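# Unload three sand cores from mould onto plywood boards

## Task

Remove three sand cores from the mould: the long core with the rounded nose, plus the two upright bladed cores that sit in the robot's right-hand half of the mould. Set all three down on the plywood boards next to the mould and release them. The remaining two cores must stay upright in the mould.

## Robot and tools

Robot: two 6-joint arms, left_arm and right_arm, each with a parallel two-finger gripper and a wrist camera (cam_left_wrist, cam_right_wrist, both 896x504). A camera stand sits behind the arms and must not be struck.

Frames: the scene frame has its origin at table-top height, halfway between the nominal arm bases. +x points out over the table, +z up, and left_arm is on the +y side. Image left and right do not match arm names. Calibrated bases: left_arm at (+0.031, +0.345, 0) m, quat_wxyz (+1.000, 0, 0, +0.008); right_arm at (+0.030, -0.335, 0) m, quat_wxyz (+1.000, 0, 0, -0.014). Hand positions, orientations, targets and wrist-camera poses are reported in each arm's own base frame. Fixed cameras and the table use the scene frame. Printed hand poses may be a few cm off, more so at full reach. The gripper's fingers point along its +z axis and close along its y axis. end_effector_position is the point between the pads, about 1 cm short of the tips.

Joint order per arm, always: waist, shoulder, elbow, wrist pitch, wrist yaw, wrist roll. Stated ranges (rad): waist -2.618 to 3.054, shoulder 0.000 to 3.142, elbow 0.000 to 3.142, wrist pitch -1.571 to 1.571, wrist yaw -1.571 to 1.571, wrist roll -2.094 to 2.094. True ends may differ by up to 0.059 rad.

Row format (used by both moving tools): one flat list of 14 numbers covering both arms, each in [-1, 1]. Items 1-6 are left_arm joint offsets, item 7 is left_arm opening, items 8-13 are right_arm joint offsets, item 14 is right_arm opening. Joint items are offsets, not poses, counted from the Joint targets as they stand when the action (or move) begins, not from the previous row. Scale: 1.0 equals 2.224 rad for waist, shoulder, elbow and 8.485 rad for the three wrist joints. A 0 offset keeps the current target. Opening is absolute: +1 fully open, -1 closed; a 0 there is a real half-open command, so resend the present value to leave a gripper alone. An action that would push a joint more than 0.059 rad beyond its range is rejected for both arms.

execute_actions(actions, cameras): actions is a list of actions; each action is a list of up to 15 rows, one per 1/30 s step, and a short action repeats its final row. An empty list returns state plus images. cameras: list of names, ["all"], or []. Repeating the same offset moves the joints further each time.

move(target, speed, blend, opening_speed, grip_force, blocking, cameras): target is one 14-number row or a list of up to 15 rows; every row's offsets count from the same starting Joint targets. All joints move together, so hands travel along curves, with no avoidance of obstacles or the other arm. speed: rad/s for the joint with farthest to go, 0.01 to 12.57, default 0.5, one value or one per target. blend: rad of corner rounding per waypoint, default 0 (full stop). opening_speed: rate of opening change per second on the -1..+1 scale, at least 0.2; use it for gentle closing. grip_force: per-pad newtons, 10 to 50, one number or one per arm; it persists. blocking=false returns early while the move continues. The result adds a move: line: done, off_target (resting more than 0.035 rad off), moving, held (a check withheld steps or the clearance check stopped it) or fault.

wait(seconds 0 to 10): lets time pass holding commands. stop(): brakes a running move. zoom_image(camera, region [x0,y0,x1,y1] pixels, at most 504x504): closer look at the latest image of a wrist camera. finished_scene(scene): ends the current scene, given its number; irreversible.

Result lines: Joint positions and Joint velocities per arm (rad, rad/s) plus pad gap (m; 0.094 open). Joint targets are the base for your next offsets. Tool commands show current gripper commands. grip_measured is the measured opening on the command scale; it reads slightly wide when empty and follows the command even after contact, so it does not reveal touch. grip_effort_nm is gripper motor effort (negative closing), not pad force. Joint torques include gravity and have offsets; joints 1-3 wrap at ±28 N m. "joint sent to its limit" means a joint reached its end; "joint command not followed" means the clearance check altered targets. MOTOR HOT appears at 75 °C; at 90 °C an OVER-TEMPERATURE FAULT folds that arm away for the rest of the scene; at 100 °C it goes limp. Holding loads, stretching out or pushing against something heats motors.

Cautions: avoid fast contact, pressing into fixed things, and any touching between the two arms or grippers (a gripper closing on the other's fingers counts). Do not release a part that is still moving, drop parts from height, or let anything leave the table. The wrist-camera cable counts as part of the hand. To stop pressing, command targets back past the measured positions. Close slowly on breakable sand cores. Loose objects can be nudged by outside disturbances.

Each tool is called after "Call:" in YAML: its name, and indented under it one key for each argument.

## Session

Call:
execute_actions:
  actions: []

Scene clock: 0.00 s.
left_arm: end_effector_position=(+0.3628, -0.0246, +0.2019) grip_measured=+1.000 grip_effort_nm=n/a end_effector_quat_wxyz=(+0.567, -0.059, +0.819, -0.064) | right_arm: end_effector_position=(+0.3464, +0.0128, +0.2780) grip_measured=+1.000 grip_effort_nm=n/a end_effector_quat_wxyz=(+0.512, -0.227, +0.829, +0.002)
Joint positions: left_arm=[-0.096 1.023 0.565 0.102 -0.051 -0.204 0.094] | right_arm=[-0.157 1.051 1.019 -0.506 -0.374 -0.477 0.094]
Joint velocities: within noise
Joint torques (N m): no reading
Heat: left arm: 34 °C; right arm: 36 °C.
Joint targets: left_arm=[-0.096 1.015 0.574 0.108 -0.052 -0.203] | right_arm=[-0.157 1.043 1.031 -0.504 -0.378 -0.476]
Tool commands: left_gripper/opening=+1.0 right_gripper/opening=+1.0

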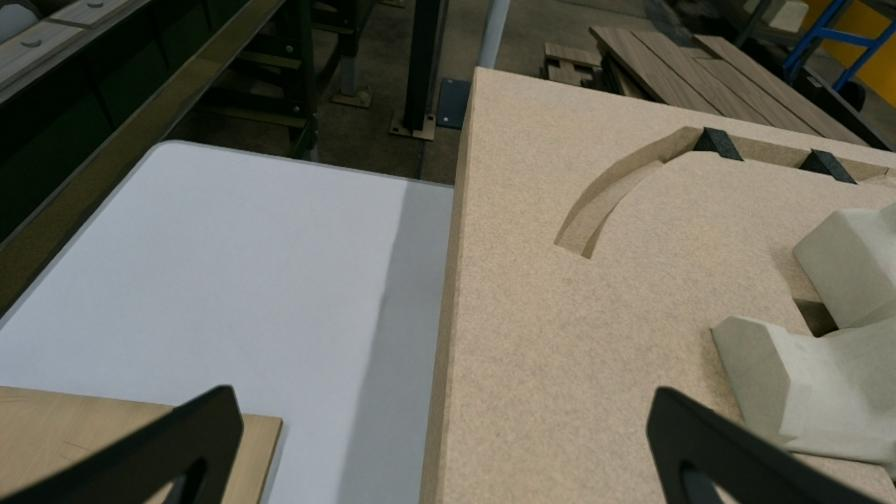

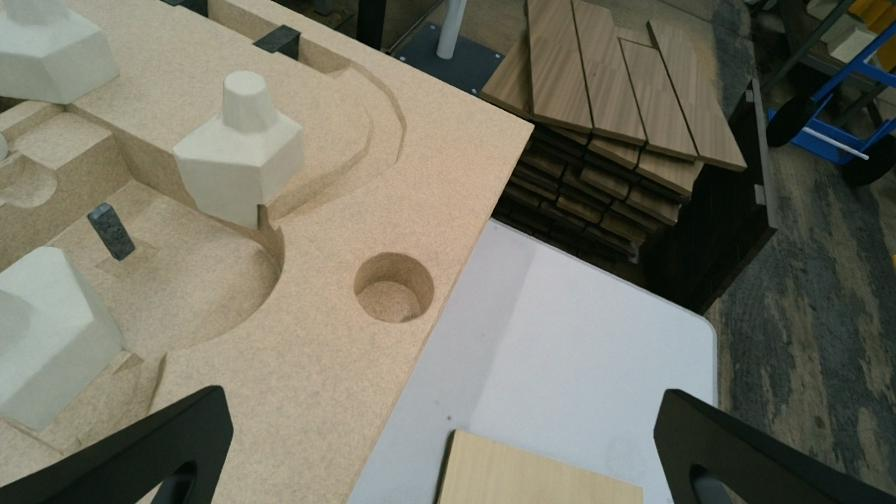

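Call:
move:
  target: [-0.114,0.2495,0.6727,-0.1954,0.0061,0.0239,1,0.228,0.237,0.4672,-0.1233,0.04455,0.0561,1]
  speed: 0.6
  cameras: ["all"]

Scene clock: 18.23 s.
left_arm: end_effector_position=(+0.3106, -0.1078, +0.3333) grip_measured=+1.000 grip_effort_nm=0.03 end_effector_quat_wxyz=(+0.253, +0.160, +0.953, -0.041) | right_arm: end_effector_position=(+0.3104, +0.1138, +0.3317) grip_measured=+1.000 grip_effort_nm=0.03 end_effector_quat_wxyz=(+0.252, -0.171, +0.951, +0.046)
Joint positions: left_arm=[-0.341 1.558 2.049 -1.542 -0.008 -0.006 0.094] | right_arm=[0.345 1.561 2.044 -1.536 -0.006 -0.008 0.094]
Joint torques (N m): left_arm=[-0.51 -3.79 5.75 1.36 0.1 0.03] | right_arm=[0.44 -3.97 6.61 0.75 0.07 0.07]
Heat: left arm: 35 °C; right arm: 38 °C.
Joint targets: left_arm=[-0.349 1.570 2.071 -1.550 0.000 0.000] | right_arm=[0.350 1.570 2.070 -1.551 0.000 0.000]
move: done

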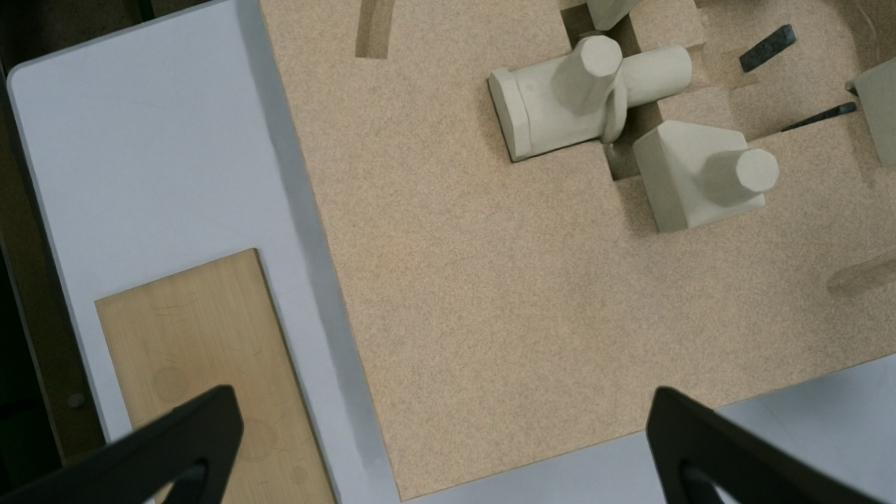

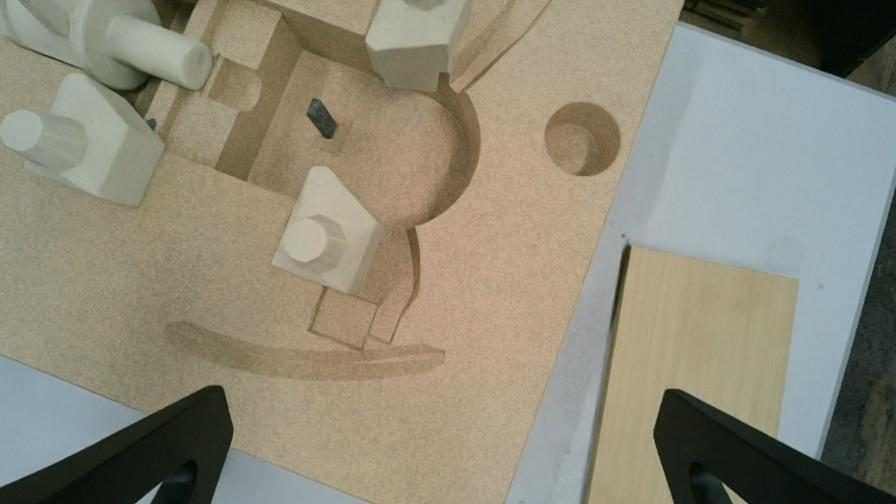

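Call:
zoom_image:
  camera: "cam_left_wrist"
  region: [440, 0, 896, 300]

Call:
zoom_image:
  camera: "cam_right_wrist"
  region: [0, 0, 504, 400]

Scaled by 1.105.

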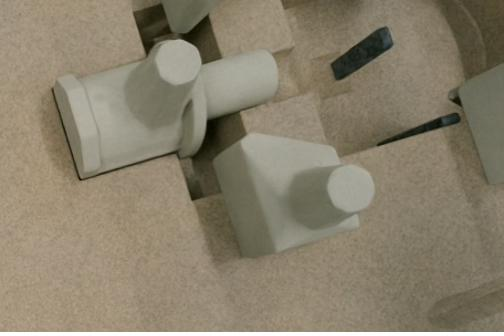

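Scaled by 1.000.

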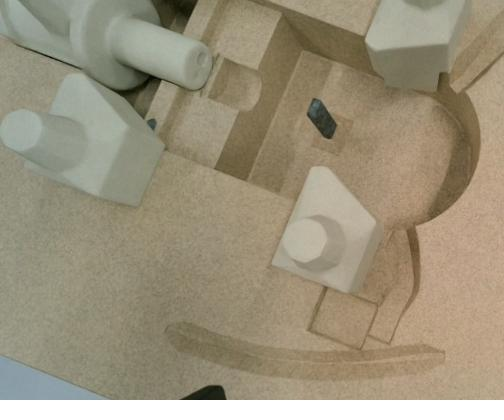

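Call:
move:
  target: [0,-0.0624,-0.1705,0.0281,0,0,1,0,-0.0624,-0.1700,0.0281,0,0,1]
  speed: 0.6
  cameras: ["all"]

Call:
move:
  target: [0,0.0833,0.0787,0.0012,0,0,1,0,0.0833,0.0787,0.0012,0,0,1]
  speed: 0.6
  cameras: ["all"]

Scene clock: 51.63 s.
left_arm: end_effector_position=(+0.3129, -0.1086, +0.2752) grip_measured=+1.000 grip_effort_nm=0.03 end_effector_quat_wxyz=(+0.236, +0.161, +0.957, -0.038) | right_arm: end_effector_position=(+0.3096, +0.1134, +0.2756) grip_measured=+1.000 grip_effort_nm=0.03 end_effector_quat_wxyz=(+0.234, -0.171, +0.956, +0.043)
Joint positions: left_arm=[-0.341 1.46 1.698 -1.326 -0.008 -0.006 0.094] | right_arm=[0.345 1.458 1.7 -1.331 -0.006 -0.008 0.094]
Joint torques (N m): left_arm=[-0.58 -6.74 4.05 1.52 0.13 0.01] | right_arm=[0.44 -6.74 4.62 1 0.05 0.05]
Heat: left arm: 37 °C; right arm: 37 °C.
Joint targets: left_arm=[-0.349 1.431 1.691 -1.312 0.000 0.000] | right_arm=[0.350 1.432 1.692 -1.312 0.000 0.000]
move: done

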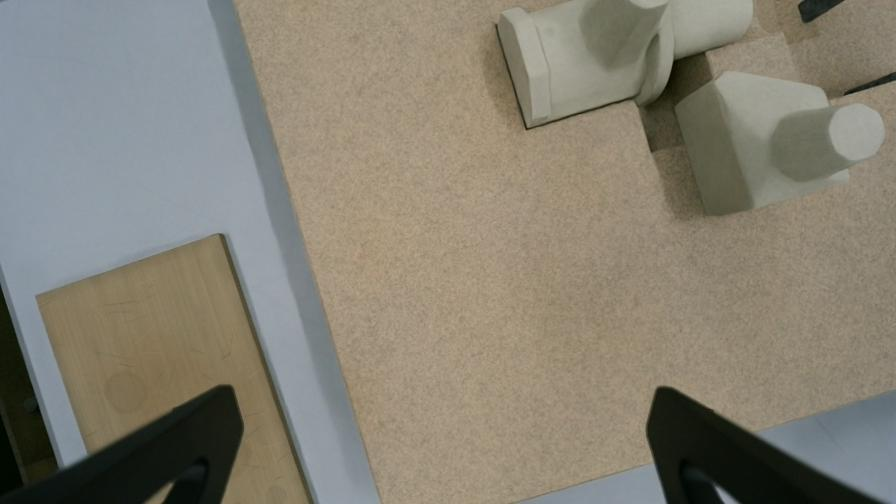

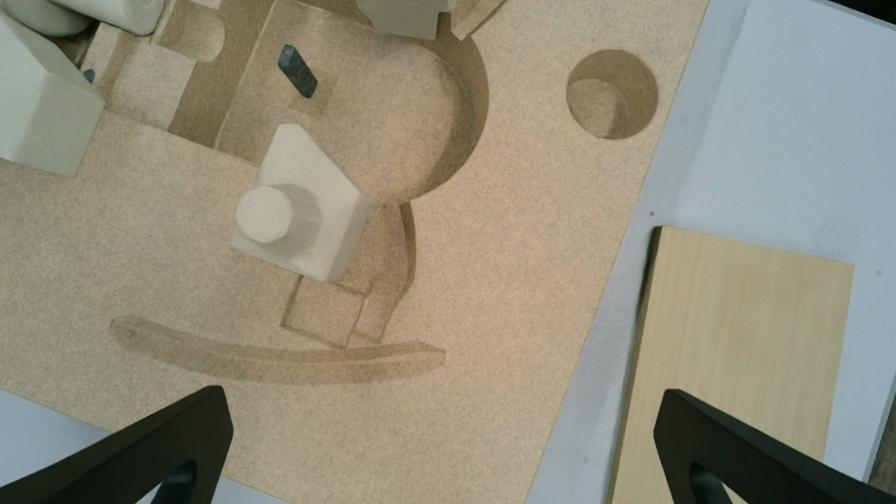

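Scene clock: 52.60 s.
left_arm: end_effector_position=(+0.3534, -0.1230, +0.2759) grip_measured=+1.000 grip_effort_nm=0.03 end_effector_quat_wxyz=(+0.241, +0.161, +0.956, -0.038) | right_arm: end_effector_position=(+0.3504, +0.1281, +0.2729) grip_measured=+1.000 grip_effort_nm=0.03 end_effector_quat_wxyz=(+0.234, -0.171, +0.956, +0.043)
Joint positions: left_arm=[-0.341 1.612 1.842 -1.308 -0.008 -0.006 0.094] | right_arm=[0.345 1.615 1.839 -1.314 -0.006 -0.008 0.094]
Joint torques (N m): left_arm=[-0.55 -5.55 6.82 1.42 0.11 0.01] | right_arm=[0.43 -5.74 7.53 0.95 0.05 0.05]
Heat: left arm: 37 °C; right arm: 37 °C.
Joint targets: left_arm=[-0.349 1.617 1.866 -1.301 0.000 0.000] | right_arm=[0.350 1.617 1.867 -1.302 0.000 0.000]
move: done

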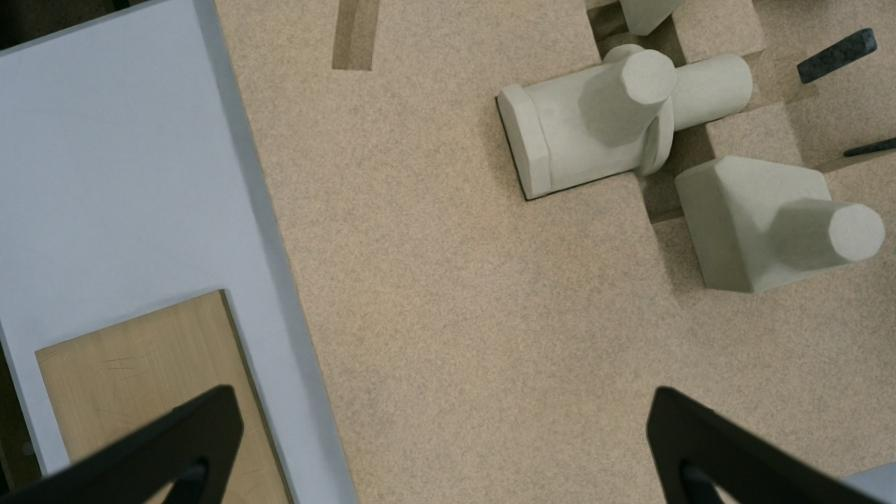

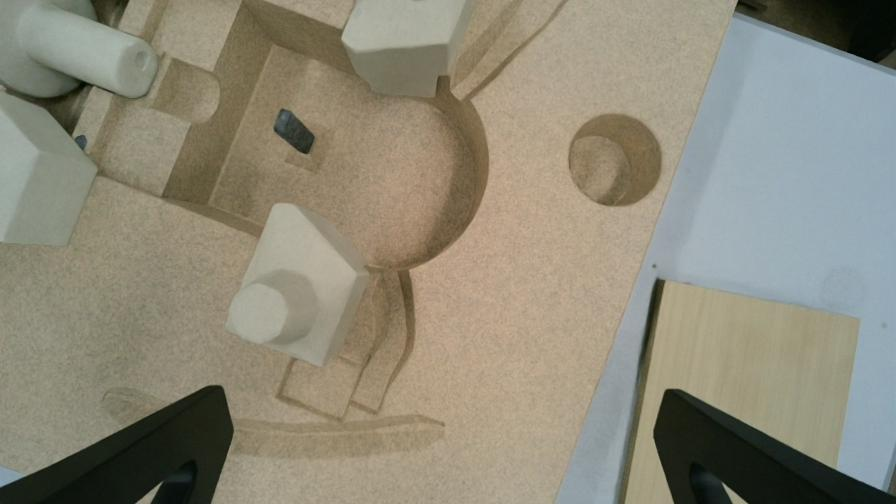

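Call:
move:
  target: [0,-0.2136,-0.6983,0.2628,0,0,1,0,-0.2136,-0.6983,0.2628,0,0,1]
  speed: 0.7
  cameras: ["all"]

Call:
move:
  target: [-0.22,0,0,0,0,0,1,-0.25,0,0,0,0,0,1]
  speed: 0.7
  cameras: ["all"]

Scene clock: 95.47 s.
left_arm: end_effector_position=(+0.3524, -0.1229, +0.2346) grip_measured=+1.000 grip_effort_nm=0.03 end_effector_quat_wxyz=(+0.720, +0.112, +0.674, -0.124) | right_arm: end_effector_position=(+0.3511, +0.1270, +0.2338) grip_measured=+1.000 grip_effort_nm=0.03 end_effector_quat_wxyz=(+0.718, -0.120, +0.675, +0.122)
Joint positions: left_arm=[-0.341 1.162 0.32 0.908 -0.007 -0.005 0.094] | right_arm=[0.345 1.161 0.321 0.9 0.002 -0.008 0.094]
Joint torques (N m): left_arm=[-0.61 -4.03 4.45 2.44 0.11 0.01] | right_arm=[0.44 -4.12 5.16 1.77 -0.02 0.05]
Heat: left arm: 38 °C; right arm: 37 °C.
Joint targets: left_arm=[-0.349 1.142 0.313 0.928 0.000 0.000] | right_arm=[0.350 1.142 0.314 0.928 0.000 0.000]
move: done

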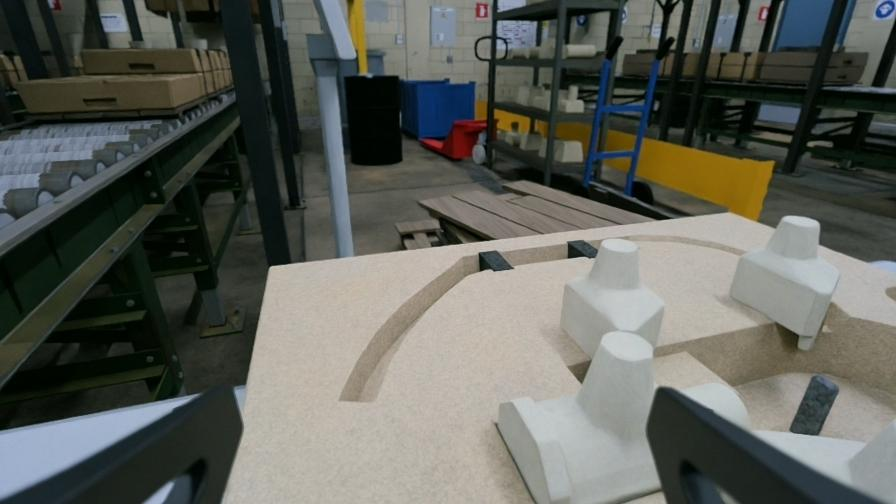

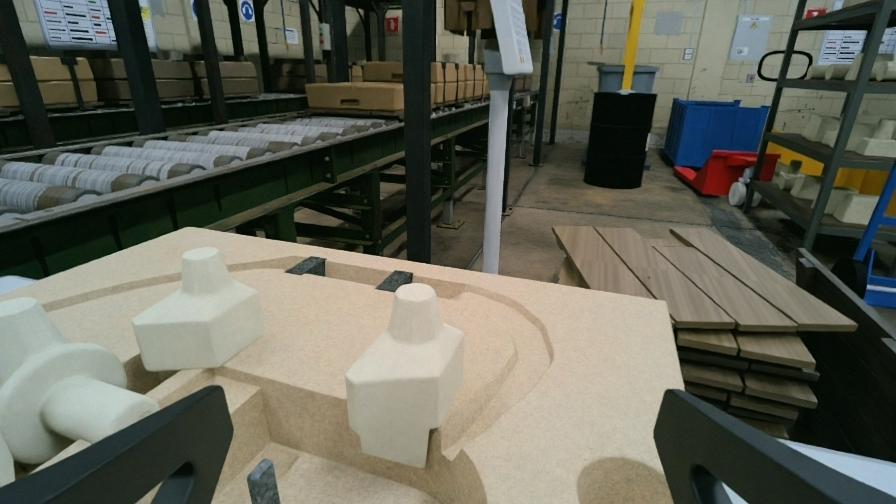

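Scene clock: 96.70 s.
left_arm: end_effector_position=(+0.2529, -0.2745, +0.2347) grip_measured=+1.000 grip_effort_nm=0.03 end_effector_quat_wxyz=(+0.668, +0.273, +0.626, -0.294) | right_arm: end_effector_position=(+0.3657, -0.0748, +0.2341) grip_measured=+1.000 grip_effort_nm=0.03 end_effector_quat_wxyz=(+0.724, +0.069, +0.681, -0.078)
Joint positions: left_arm=[-0.832 1.162 0.32 0.909 -0.006 -0.004 0.094] | right_arm=[-0.201 1.161 0.321 0.901 0.008 -0.008 0.094]
Joint torques (N m): left_arm=[-0.53 -4.07 4.49 2.41 0.11 -0.03] | right_arm=[-0.54 -4.14 5.14 1.77 -0.09 0.05]
Heat: left arm: 38 °C; right arm: 38 °C.
Joint targets: left_arm=[-0.838 1.142 0.313 0.928 0.000 0.000] | right_arm=[-0.206 1.142 0.314 0.928 0.000 0.000]
move: done

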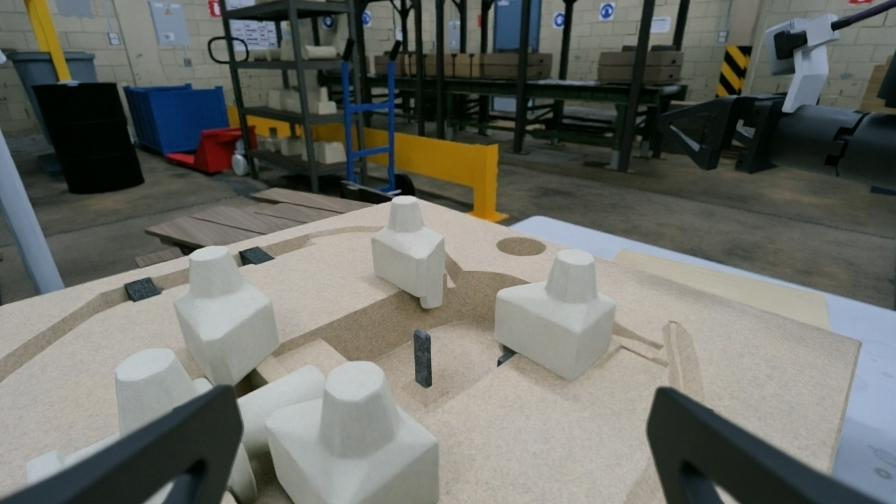

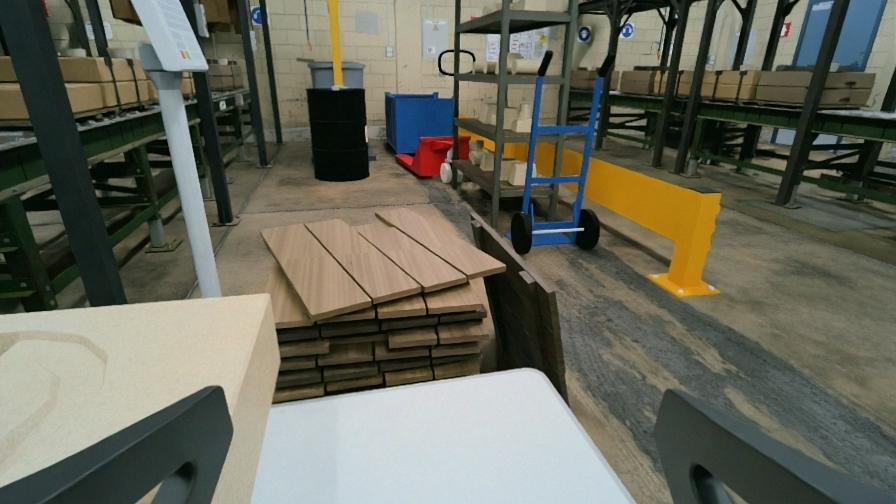

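Call:
zoom_image:
  camera: "cam_left_wrist"
  region: [340, 170, 640, 400]

Call:
zoom_image:
  camera: "cam_left_wrist"
  region: [0, 230, 460, 504]

Scaled by 1.680.

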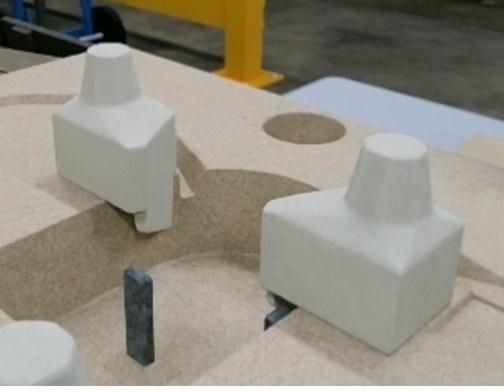

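Scaled by 1.096.

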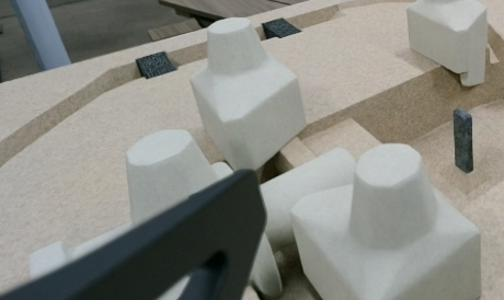

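Call:
move:
  target: [0.1335,0.3763,0.8647,-0.2671,0,0,1,0.2927,0.3737,0.9456,-0.2890,0,0,1]
  speed: 0.7
  cameras: ["all"]

Scene clock: 159.70 s.
left_arm: end_effector_position=(+0.3943, -0.2375, +0.2616) grip_measured=+1.000 grip_effort_nm=0.03 end_effector_quat_wxyz=(+0.235, +0.259, +0.935, -0.063) | right_arm: end_effector_position=(+0.3937, +0.1869, +0.2993) grip_measured=+1.000 grip_effort_nm=0.03 end_effector_quat_wxyz=(+0.239, -0.216, +0.945, +0.051)
Joint positions: left_arm=[-0.547 1.958 2.211 -1.331 -0.006 -0.004 0.094] | right_arm=[0.442 1.959 2.39 -1.509 0.003 -0.008 0.094]
Joint torques (N m): left_arm=[0.38 -7.16 6.76 1.29 0.1 -0.04] | right_arm=[0.17 -6.95 6.79 0.75 -0.04 0.06]
Heat: left arm: 40 °C; right arm: 41 °C.
Joint targets: left_arm=[-0.542 1.979 2.236 -1.338 0.000 0.000] | right_arm=[0.445 1.973 2.417 -1.524 0.000 0.000]
move: done

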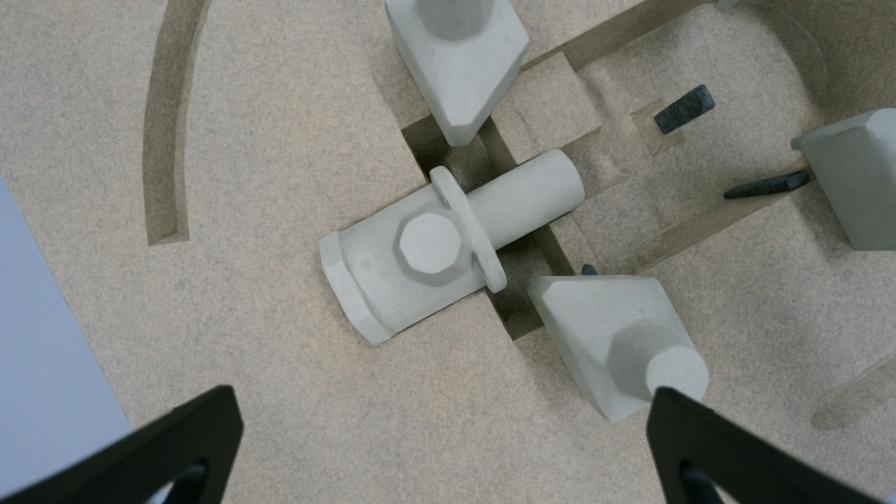

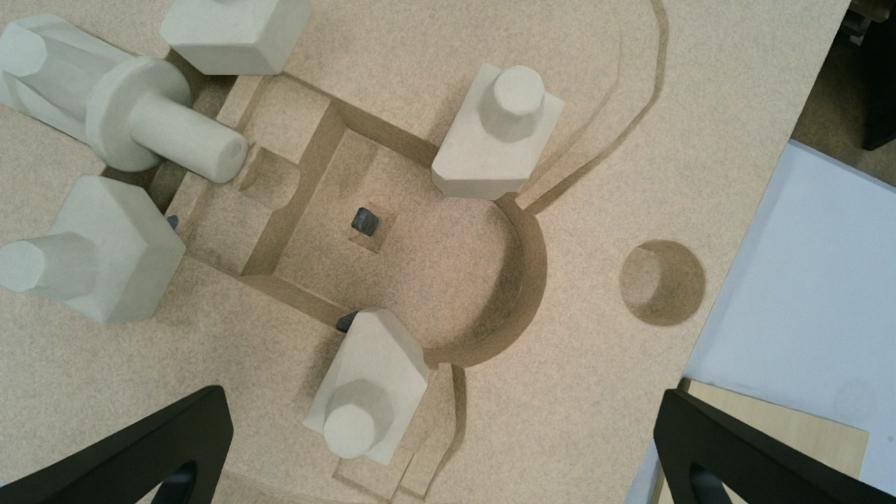

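Call:
move:
  target:
    - [-0.116,-0.1996,-0.241,0.0988,-0.0471,-0.0236,1,0,0,0,0,0,0,1]
    - [-0.1695,-0.1996,-0.5881,0.1694,-0.0932,-0.0444,1,0,0,0,0,0,0,1]
  speed: 0.7
  blend: 0.1
  cameras: ["all"]

Scene clock: 211.57 s.
left_arm: end_effector_position=(+0.3592, -0.2574, +0.1927) grip_measured=+1.000 grip_effort_nm=0.03 end_effector_quat_wxyz=(+0.568, +0.033, +0.822, -0.018) | right_arm: end_effector_position=(+0.3936, +0.1869, +0.2993) grip_measured=+1.000 grip_effort_nm=0.03 end_effector_quat_wxyz=(+0.239, -0.216, +0.945, +0.051)
Joint positions: left_arm=[-0.913 1.55 0.94 0.093 -0.771 -0.368 0.094] | right_arm=[0.442 1.959 2.39 -1.51 0.003 -0.008 0.094]
Joint torques (N m): left_arm=[-0.38 -7.17 4.42 1.95 -0.46 -0.15] | right_arm=[0.21 -6.97 6.78 0.73 -0.04 0.05]
Heat: left arm: 38 °C; right arm: 38 °C.
Joint targets: left_arm=[-0.919 1.535 0.928 0.099 -0.791 -0.377] | right_arm=[0.445 1.973 2.417 -1.524 0.000 0.000]
move: done

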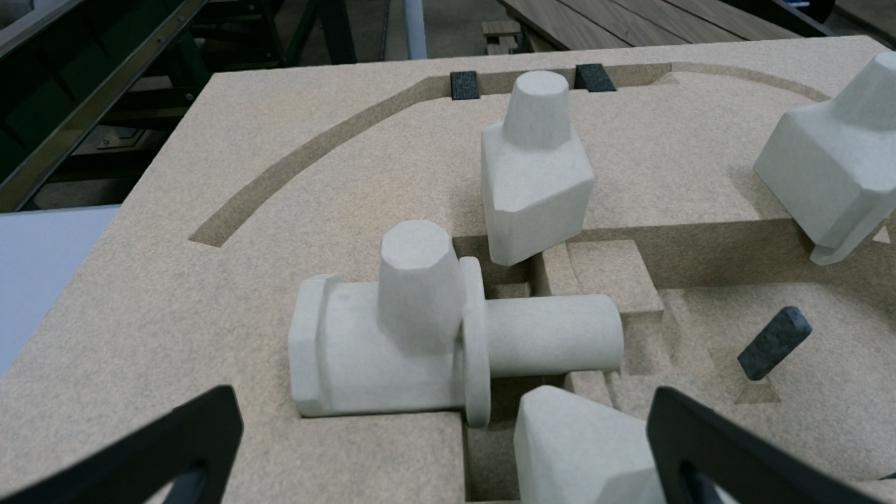

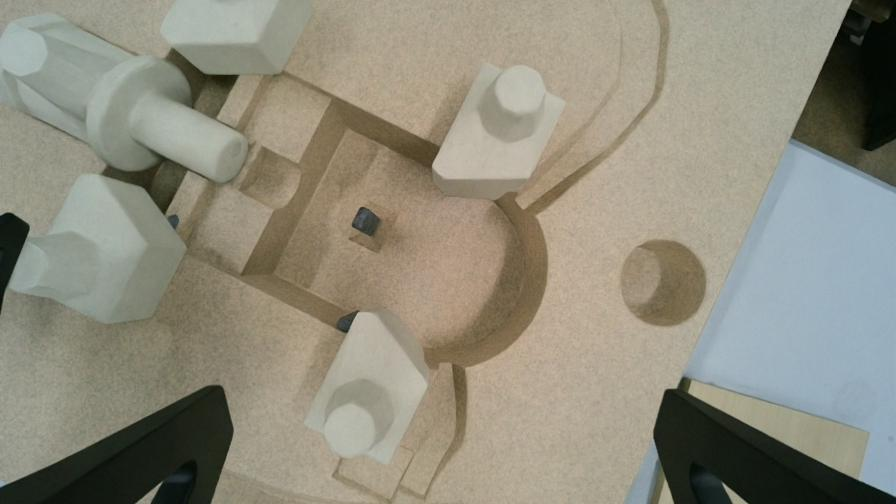

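Call:
move:
  target: [0.0625,0.0543,0.2135,-0.0806,0.0312,-0.0156,1,0,0,0,0,0,0,1]
  speed: 0.5
  cameras: ["cam_left_wrist"]

Scene clock: 231.30 s.
left_arm: end_effector_position=(+0.3756, -0.2474, +0.2080) grip_measured=+1.000 grip_effort_nm=0.03 end_effector_quat_wxyz=(+0.420, +0.038, +0.907, -0.014) | right_arm: end_effector_position=(+0.3936, +0.1869, +0.2993) grip_measured=+1.000 grip_effort_nm=0.03 end_effector_quat_wxyz=(+0.239, -0.216, +0.945, +0.051)
Joint positions: left_arm=[-0.786 1.637 1.378 -0.583 -0.521 -0.498 0.094] | right_arm=[0.442 1.959 2.39 -1.51 0.003 -0.008 0.094]
Joint torques (N m): left_arm=[0.47 -5.57 7.61 1.64 -0.3 -0.17] | right_arm=[0.23 -6.97 6.78 0.72 -0.04 0.06]
Heat: left arm: 38 °C; right arm: 38 °C.
Joint targets: left_arm=[-0.780 1.655 1.403 -0.585 -0.526 -0.509] | right_arm=[0.445 1.973 2.417 -1.524 0.000 0.000]
move: done
Images, in order (width x height): cam_left_wrist 896x504.

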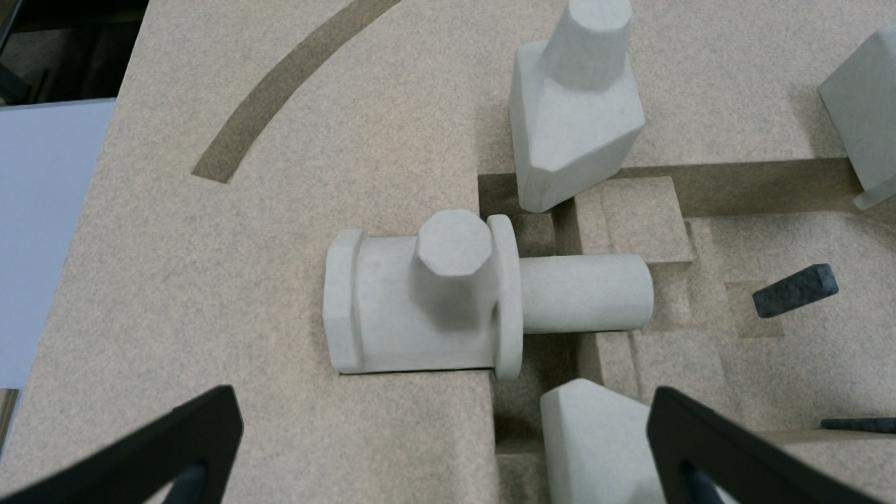

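Call:
move:
  target:
    - [0.2608,-0.0247,0.2235,-0.0961,0.1534,0.2223,1,0,0,0,0,0,0,1]
    - [0.2612,0.3161,0.4667,-0.11,0.1534,0.2223,1,0,0,0,0,0,0,1]
  speed: 0.7
  blend: 0.1
  cameras: ["all"]

Scene clock: 336.30 s.
left_arm: end_effector_position=(+0.4374, -0.2162, +0.1828) grip_measured=+1.000 grip_effort_nm=0.02 end_effector_quat_wxyz=(+0.251, +0.675, +0.639, -0.270) | right_arm: end_effector_position=(+0.3936, +0.1869, +0.2993) grip_measured=+1.000 grip_effort_nm=0.03 end_effector_quat_wxyz=(+0.239, -0.216, +0.945, +0.051)
Joint positions: left_arm=[-0.208 2.349 2.419 -1.506 0.746 1.365 0.094] | right_arm=[0.442 1.959 2.39 -1.51 0.003 -0.008 0.094]
Joint torques (N m): left_arm=[0.84 -10.59 6.34 0.57 0.81 0.09] | right_arm=[0.21 -6.95 6.8 0.73 -0.04 0.05]
Heat: left arm: 39 °C; right arm: 37 °C.
Joint targets: left_arm=[-0.199 2.359 2.441 -1.518 0.775 1.377] | right_arm=[0.445 1.973 2.417 -1.524 0.000 0.000]
move: done

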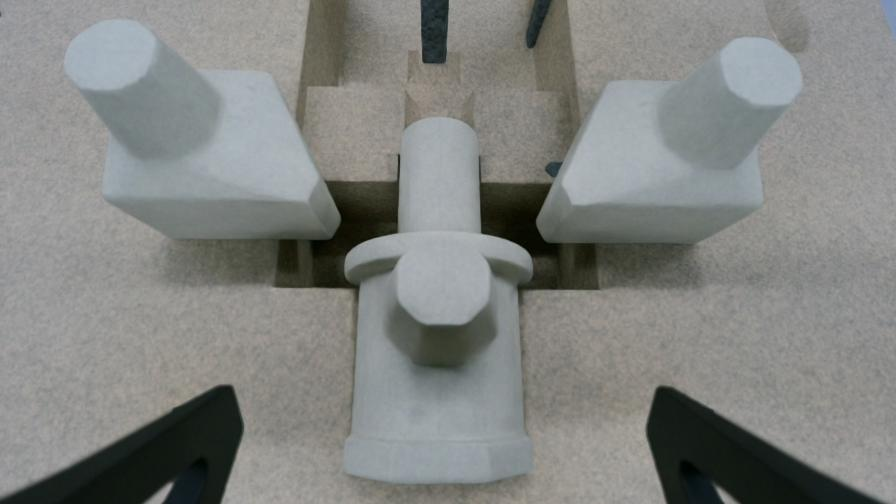

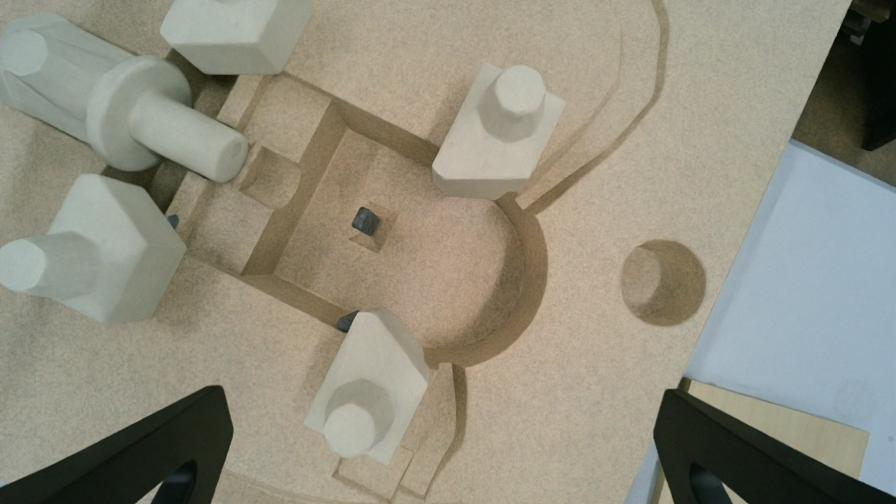

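Call:
move:
  target: [-0.0317,-0.0170,-0.0742,0.0231,-0.0013,-0.0114,1,0,0,0,0,0,0,1]
  speed: 0.15
  cameras: ["all"]

Scene clock: 345.93 s.
left_arm: end_effector_position=(+0.4405, -0.2437, +0.1508) grip_measured=+1.000 grip_effort_nm=0.03 end_effector_quat_wxyz=(+0.247, +0.669, +0.643, -0.278) | right_arm: end_effector_position=(+0.3936, +0.1869, +0.2993) grip_measured=+1.000 grip_effort_nm=0.03 end_effector_quat_wxyz=(+0.239, -0.216, +0.945, +0.051)
Joint positions: left_arm=[-0.262 2.349 2.284 -1.332 0.746 1.281 0.094] | right_arm=[0.442 1.959 2.39 -1.51 0.003 -0.008 0.094]
Joint torques (N m): left_arm=[-0.49 -13.46 4.11 0.83 0.69 -0.06] | right_arm=[0.21 -6.95 6.76 0.73 -0.04 0.05]
Heat: left arm: 39 °C; right arm: 37 °C.
Joint targets: left_arm=[-0.269 2.321 2.276 -1.322 0.764 1.281] | right_arm=[0.445 1.973 2.417 -1.524 0.000 0.000]
move: done

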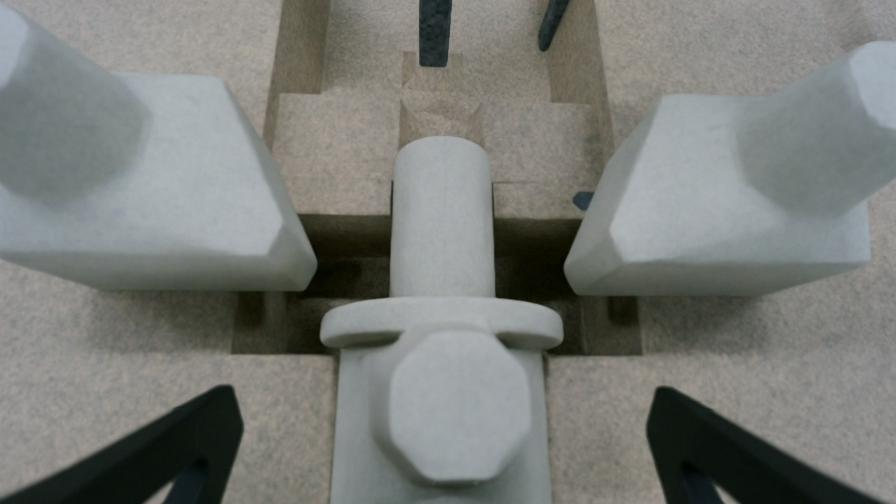

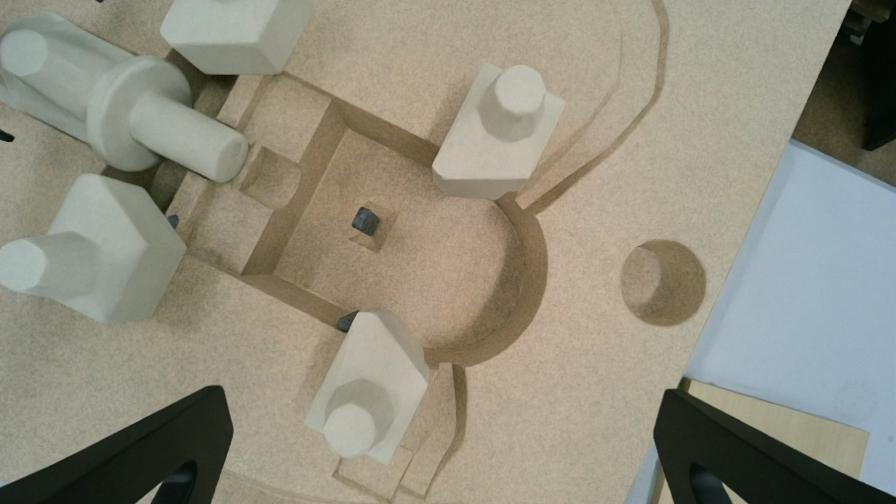

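Call:
move:
  target: [-0.0061,0,0.0157,-0.0041,0,0,1,0,0,0,0,0,0,1]
  speed: 0.15
  cameras: ["cam_left_wrist"]

Scene clock: 356.93 s.
left_arm: end_effector_position=(+0.4343, -0.2490, +0.1503) grip_measured=+1.000 grip_effort_nm=0.03 end_effector_quat_wxyz=(+0.240, +0.672, +0.641, -0.283) | right_arm: end_effector_position=(+0.3936, +0.1869, +0.2993) grip_measured=+1.000 grip_effort_nm=0.03 end_effector_quat_wxyz=(+0.239, -0.216, +0.945, +0.051)
Joint positions: left_arm=[-0.275 2.349 2.284 -1.347 0.746 1.28 0.094] | right_arm=[0.442 1.959 2.39 -1.51 0.003 -0.008 0.094]
Joint torques (N m): left_arm=[-0.68 -13.5 6.99 0.62 0.67 -0.06] | right_arm=[0.21 -6.98 6.78 0.72 -0.04 0.05]
Heat: left arm: 38 °C; right arm: 37 °C.
Joint targets: left_arm=[-0.283 2.321 2.311 -1.357 0.764 1.280] | right_arm=[0.445 1.973 2.417 -1.524 0.000 0.000]
move: done
Images, in order (width x height): cam_left_wrist 896x504.

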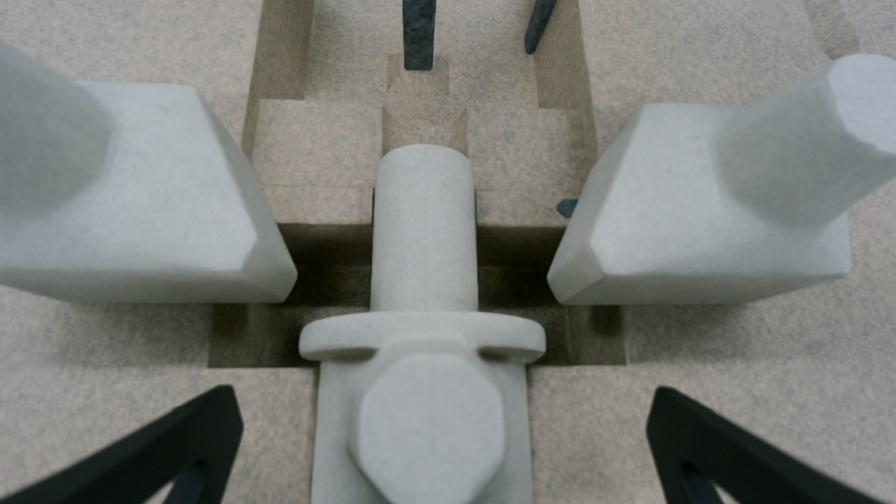

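Call:
move:
  target: [0.003,0,0.0110,-0.0022,0,0,1,0,0,0,0,0,0,1]
  speed: 0.15
  cameras: ["cam_left_wrist"]

Scene clock: 360.60 s.
left_arm: end_effector_position=(+0.4349, -0.2491, +0.1577) grip_measured=+1.000 grip_effort_nm=0.03 end_effector_quat_wxyz=(+0.244, +0.673, +0.639, -0.281) | right_arm: end_effector_position=(+0.3936, +0.1869, +0.2993) grip_measured=+1.000 grip_effort_nm=0.03 end_effector_quat_wxyz=(+0.239, -0.216, +0.945, +0.051)
Joint positions: left_arm=[-0.275 2.349 2.312 -1.365 0.746 1.28 0.094] | right_arm=[0.442 1.959 2.39 -1.51 0.003 -0.008 0.094]
Joint torques (N m): left_arm=[-0.02 -13.52 6.67 0.59 0.66 -0.08] | right_arm=[0.21 -6.98 6.79 0.74 -0.05 0.05]
Heat: left arm: 38 °C; right arm: 37 °C.
Joint targets: left_arm=[-0.276 2.321 2.336 -1.375 0.764 1.281] | right_arm=[0.445 1.973 2.417 -1.524 0.000 0.000]
move: done
Images, in order (width x height): cam_left_wrist 896x504.

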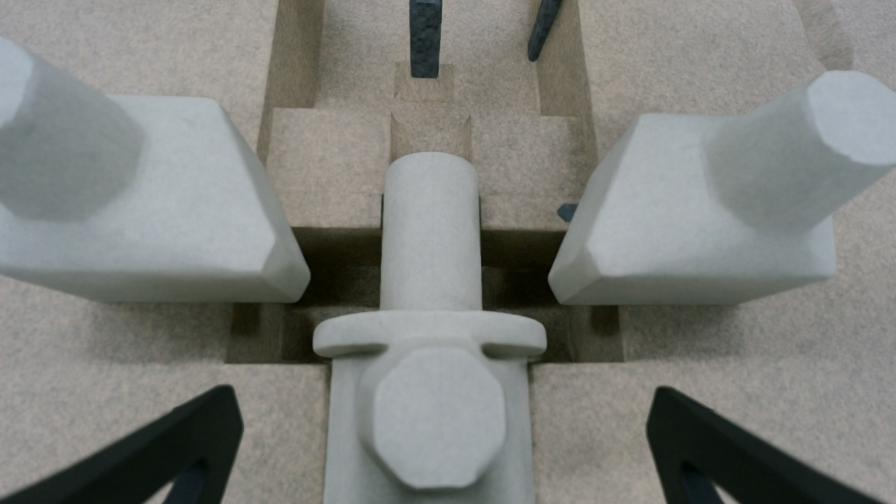

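Call:
move:
  target: [0,0,0,0,0,0,-0.25,0,0,0,0,0,0,1]
  grip_force: 30
  opening_speed: 0.6
  cameras: ["cam_left_wrist"]

Scene clock: 366.23 s.
left_arm: end_effector_position=(+0.4362, -0.2491, +0.1576) grip_measured=-0.248 grip_effort_nm=-0.09 end_effector_quat_wxyz=(+0.245, +0.674, +0.639, -0.278) | right_arm: end_effector_position=(+0.3936, +0.1869, +0.2993) grip_measured=+1.000 grip_effort_nm=0.03 end_effector_quat_wxyz=(+0.239, -0.216, +0.945, +0.051)
Joint positions: left_arm=[-0.275 2.349 2.312 -1.359 0.744 1.28 0.035] | right_arm=[0.442 1.959 2.39 -1.51 0.003 -0.008 0.094]
Joint torques (N m): left_arm=[-0.02 -13.52 6.65 0.58 0.7 -0.05] | right_arm=[0.23 -6.98 6.78 0.73 -0.04 0.05]
Heat: left arm: 39 °C; right arm: 37 °C.
Joint targets: left_arm=[-0.276 2.321 2.336 -1.375 0.764 1.280] | right_arm=[0.445 1.973 2.417 -1.524 0.000 0.000]
grip_force (N): 30, 30
move: done
Images, in order (width x height): cam_left_wrist 896x504.

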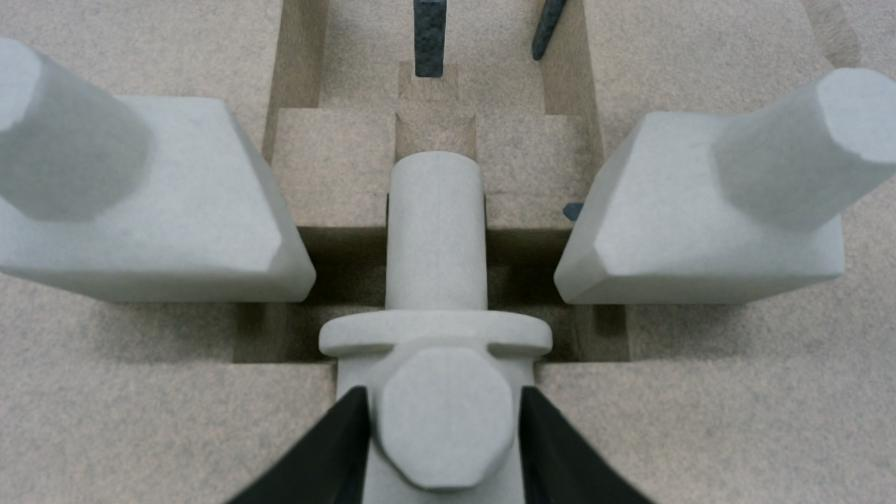

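Call:
move:
  target: [0,0,0,0,0,0,-0.5,0,0,0,0,0,0,1]
  opening_speed: 0.3
  cameras: ["cam_left_wrist"]

Scene clock: 369.00 s.
left_arm: end_effector_position=(+0.4366, -0.2492, +0.1576) grip_measured=-0.307 grip_effort_nm=-0.63 end_effector_quat_wxyz=(+0.246, +0.674, +0.639, -0.277) | right_arm: end_effector_position=(+0.3936, +0.1869, +0.2993) grip_measured=+1.000 grip_effort_nm=0.03 end_effector_quat_wxyz=(+0.239, -0.216, +0.945, +0.051)
Joint positions: left_arm=[-0.275 2.349 2.312 -1.357 0.743 1.28 0.033] | right_arm=[0.442 1.959 2.39 -1.51 0.003 -0.008 0.094]
Joint torques (N m): left_arm=[-0.14 -13.5 6.69 0.56 0.72 -0.07] | right_arm=[0.24 -6.97 6.79 0.73 -0.04 0.05]
Heat: left arm: 39 °C; right arm: 37 °C.
Joint targets: left_arm=[-0.276 2.321 2.336 -1.375 0.764 1.280] | right_arm=[0.445 1.973 2.417 -1.524 0.000 0.000]
grip_force (N): 30, 30
move: done
Images, in order (width x height): cam_left_wrist 896x504.

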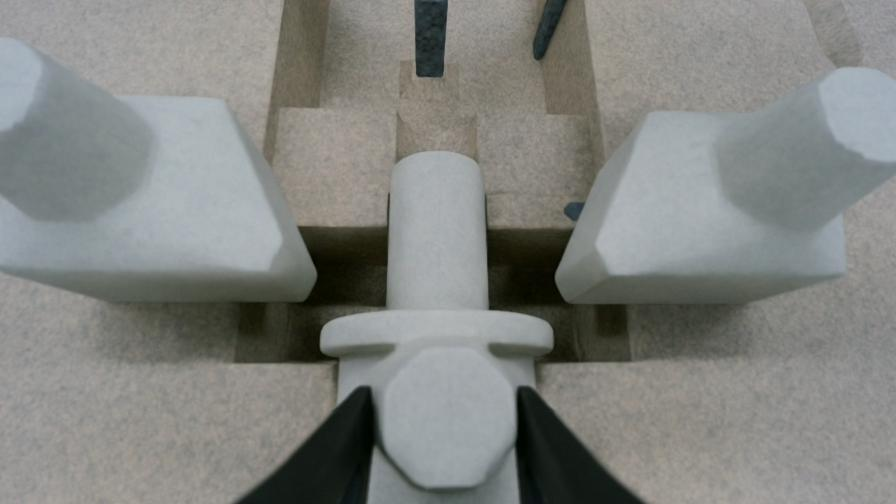

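Call:
move:
  target: [0,0.0355,0.1187,-0.0212,0,0,-0.5,0,0,0,0,0,0,1]
  speed: 0.15
  cameras: ["all"]

Scene clock: 379.87 s.
left_arm: end_effector_position=(+0.4349, -0.2409, +0.1848) grip_measured=-0.308 grip_effort_nm=-0.63 end_effector_quat_wxyz=(+0.231, +0.679, +0.649, -0.255) | right_arm: end_effector_position=(+0.3936, +0.1869, +0.2993) grip_measured=+1.000 grip_effort_nm=0.03 end_effector_quat_wxyz=(+0.239, -0.216, +0.945, +0.051)
Joint positions: left_arm=[-0.276 2.405 2.553 -1.55 0.686 1.279 0.033] | right_arm=[0.442 1.959 2.39 -1.51 0.003 -0.008 0.094]
Joint torques (N m): left_arm=[0.05 -11.75 8.39 0.68 1.35 -0.03] | right_arm=[0.2 -6.97 6.76 0.73 -0.04 0.04]
Heat: left arm: 39 °C; right arm: 37 °C.
Joint targets: left_arm=[-0.276 2.400 2.600 -1.555 0.764 1.280] | right_arm=[0.445 1.973 2.417 -1.524 0.000 0.000]
grip_force (N): 30, 30
move: off_target (left_arm); left_arm: the wrist yaw is farthest, 0.078 rad from its target

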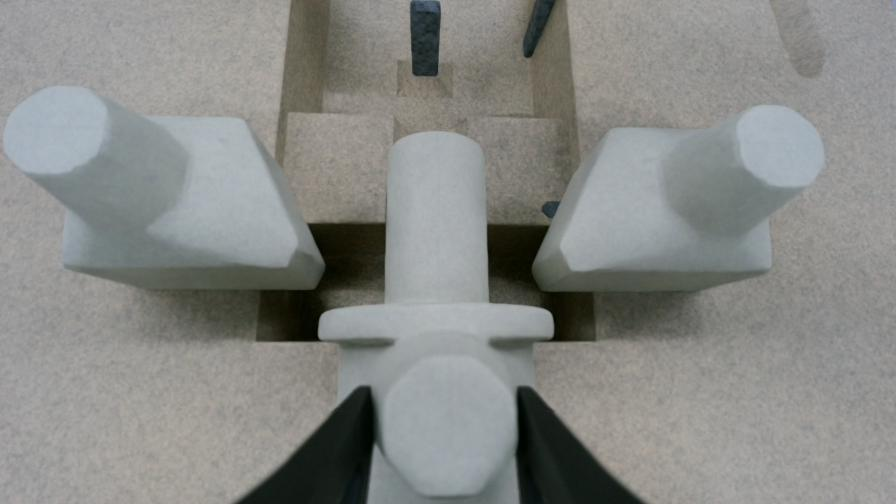

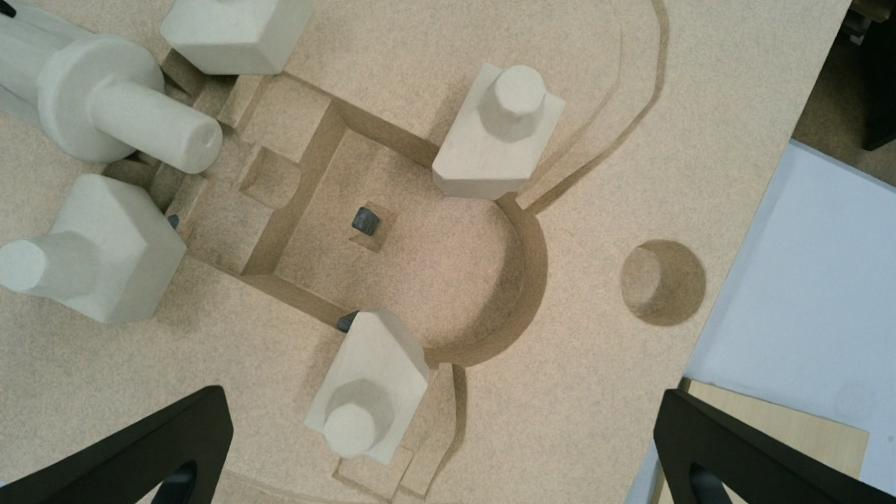

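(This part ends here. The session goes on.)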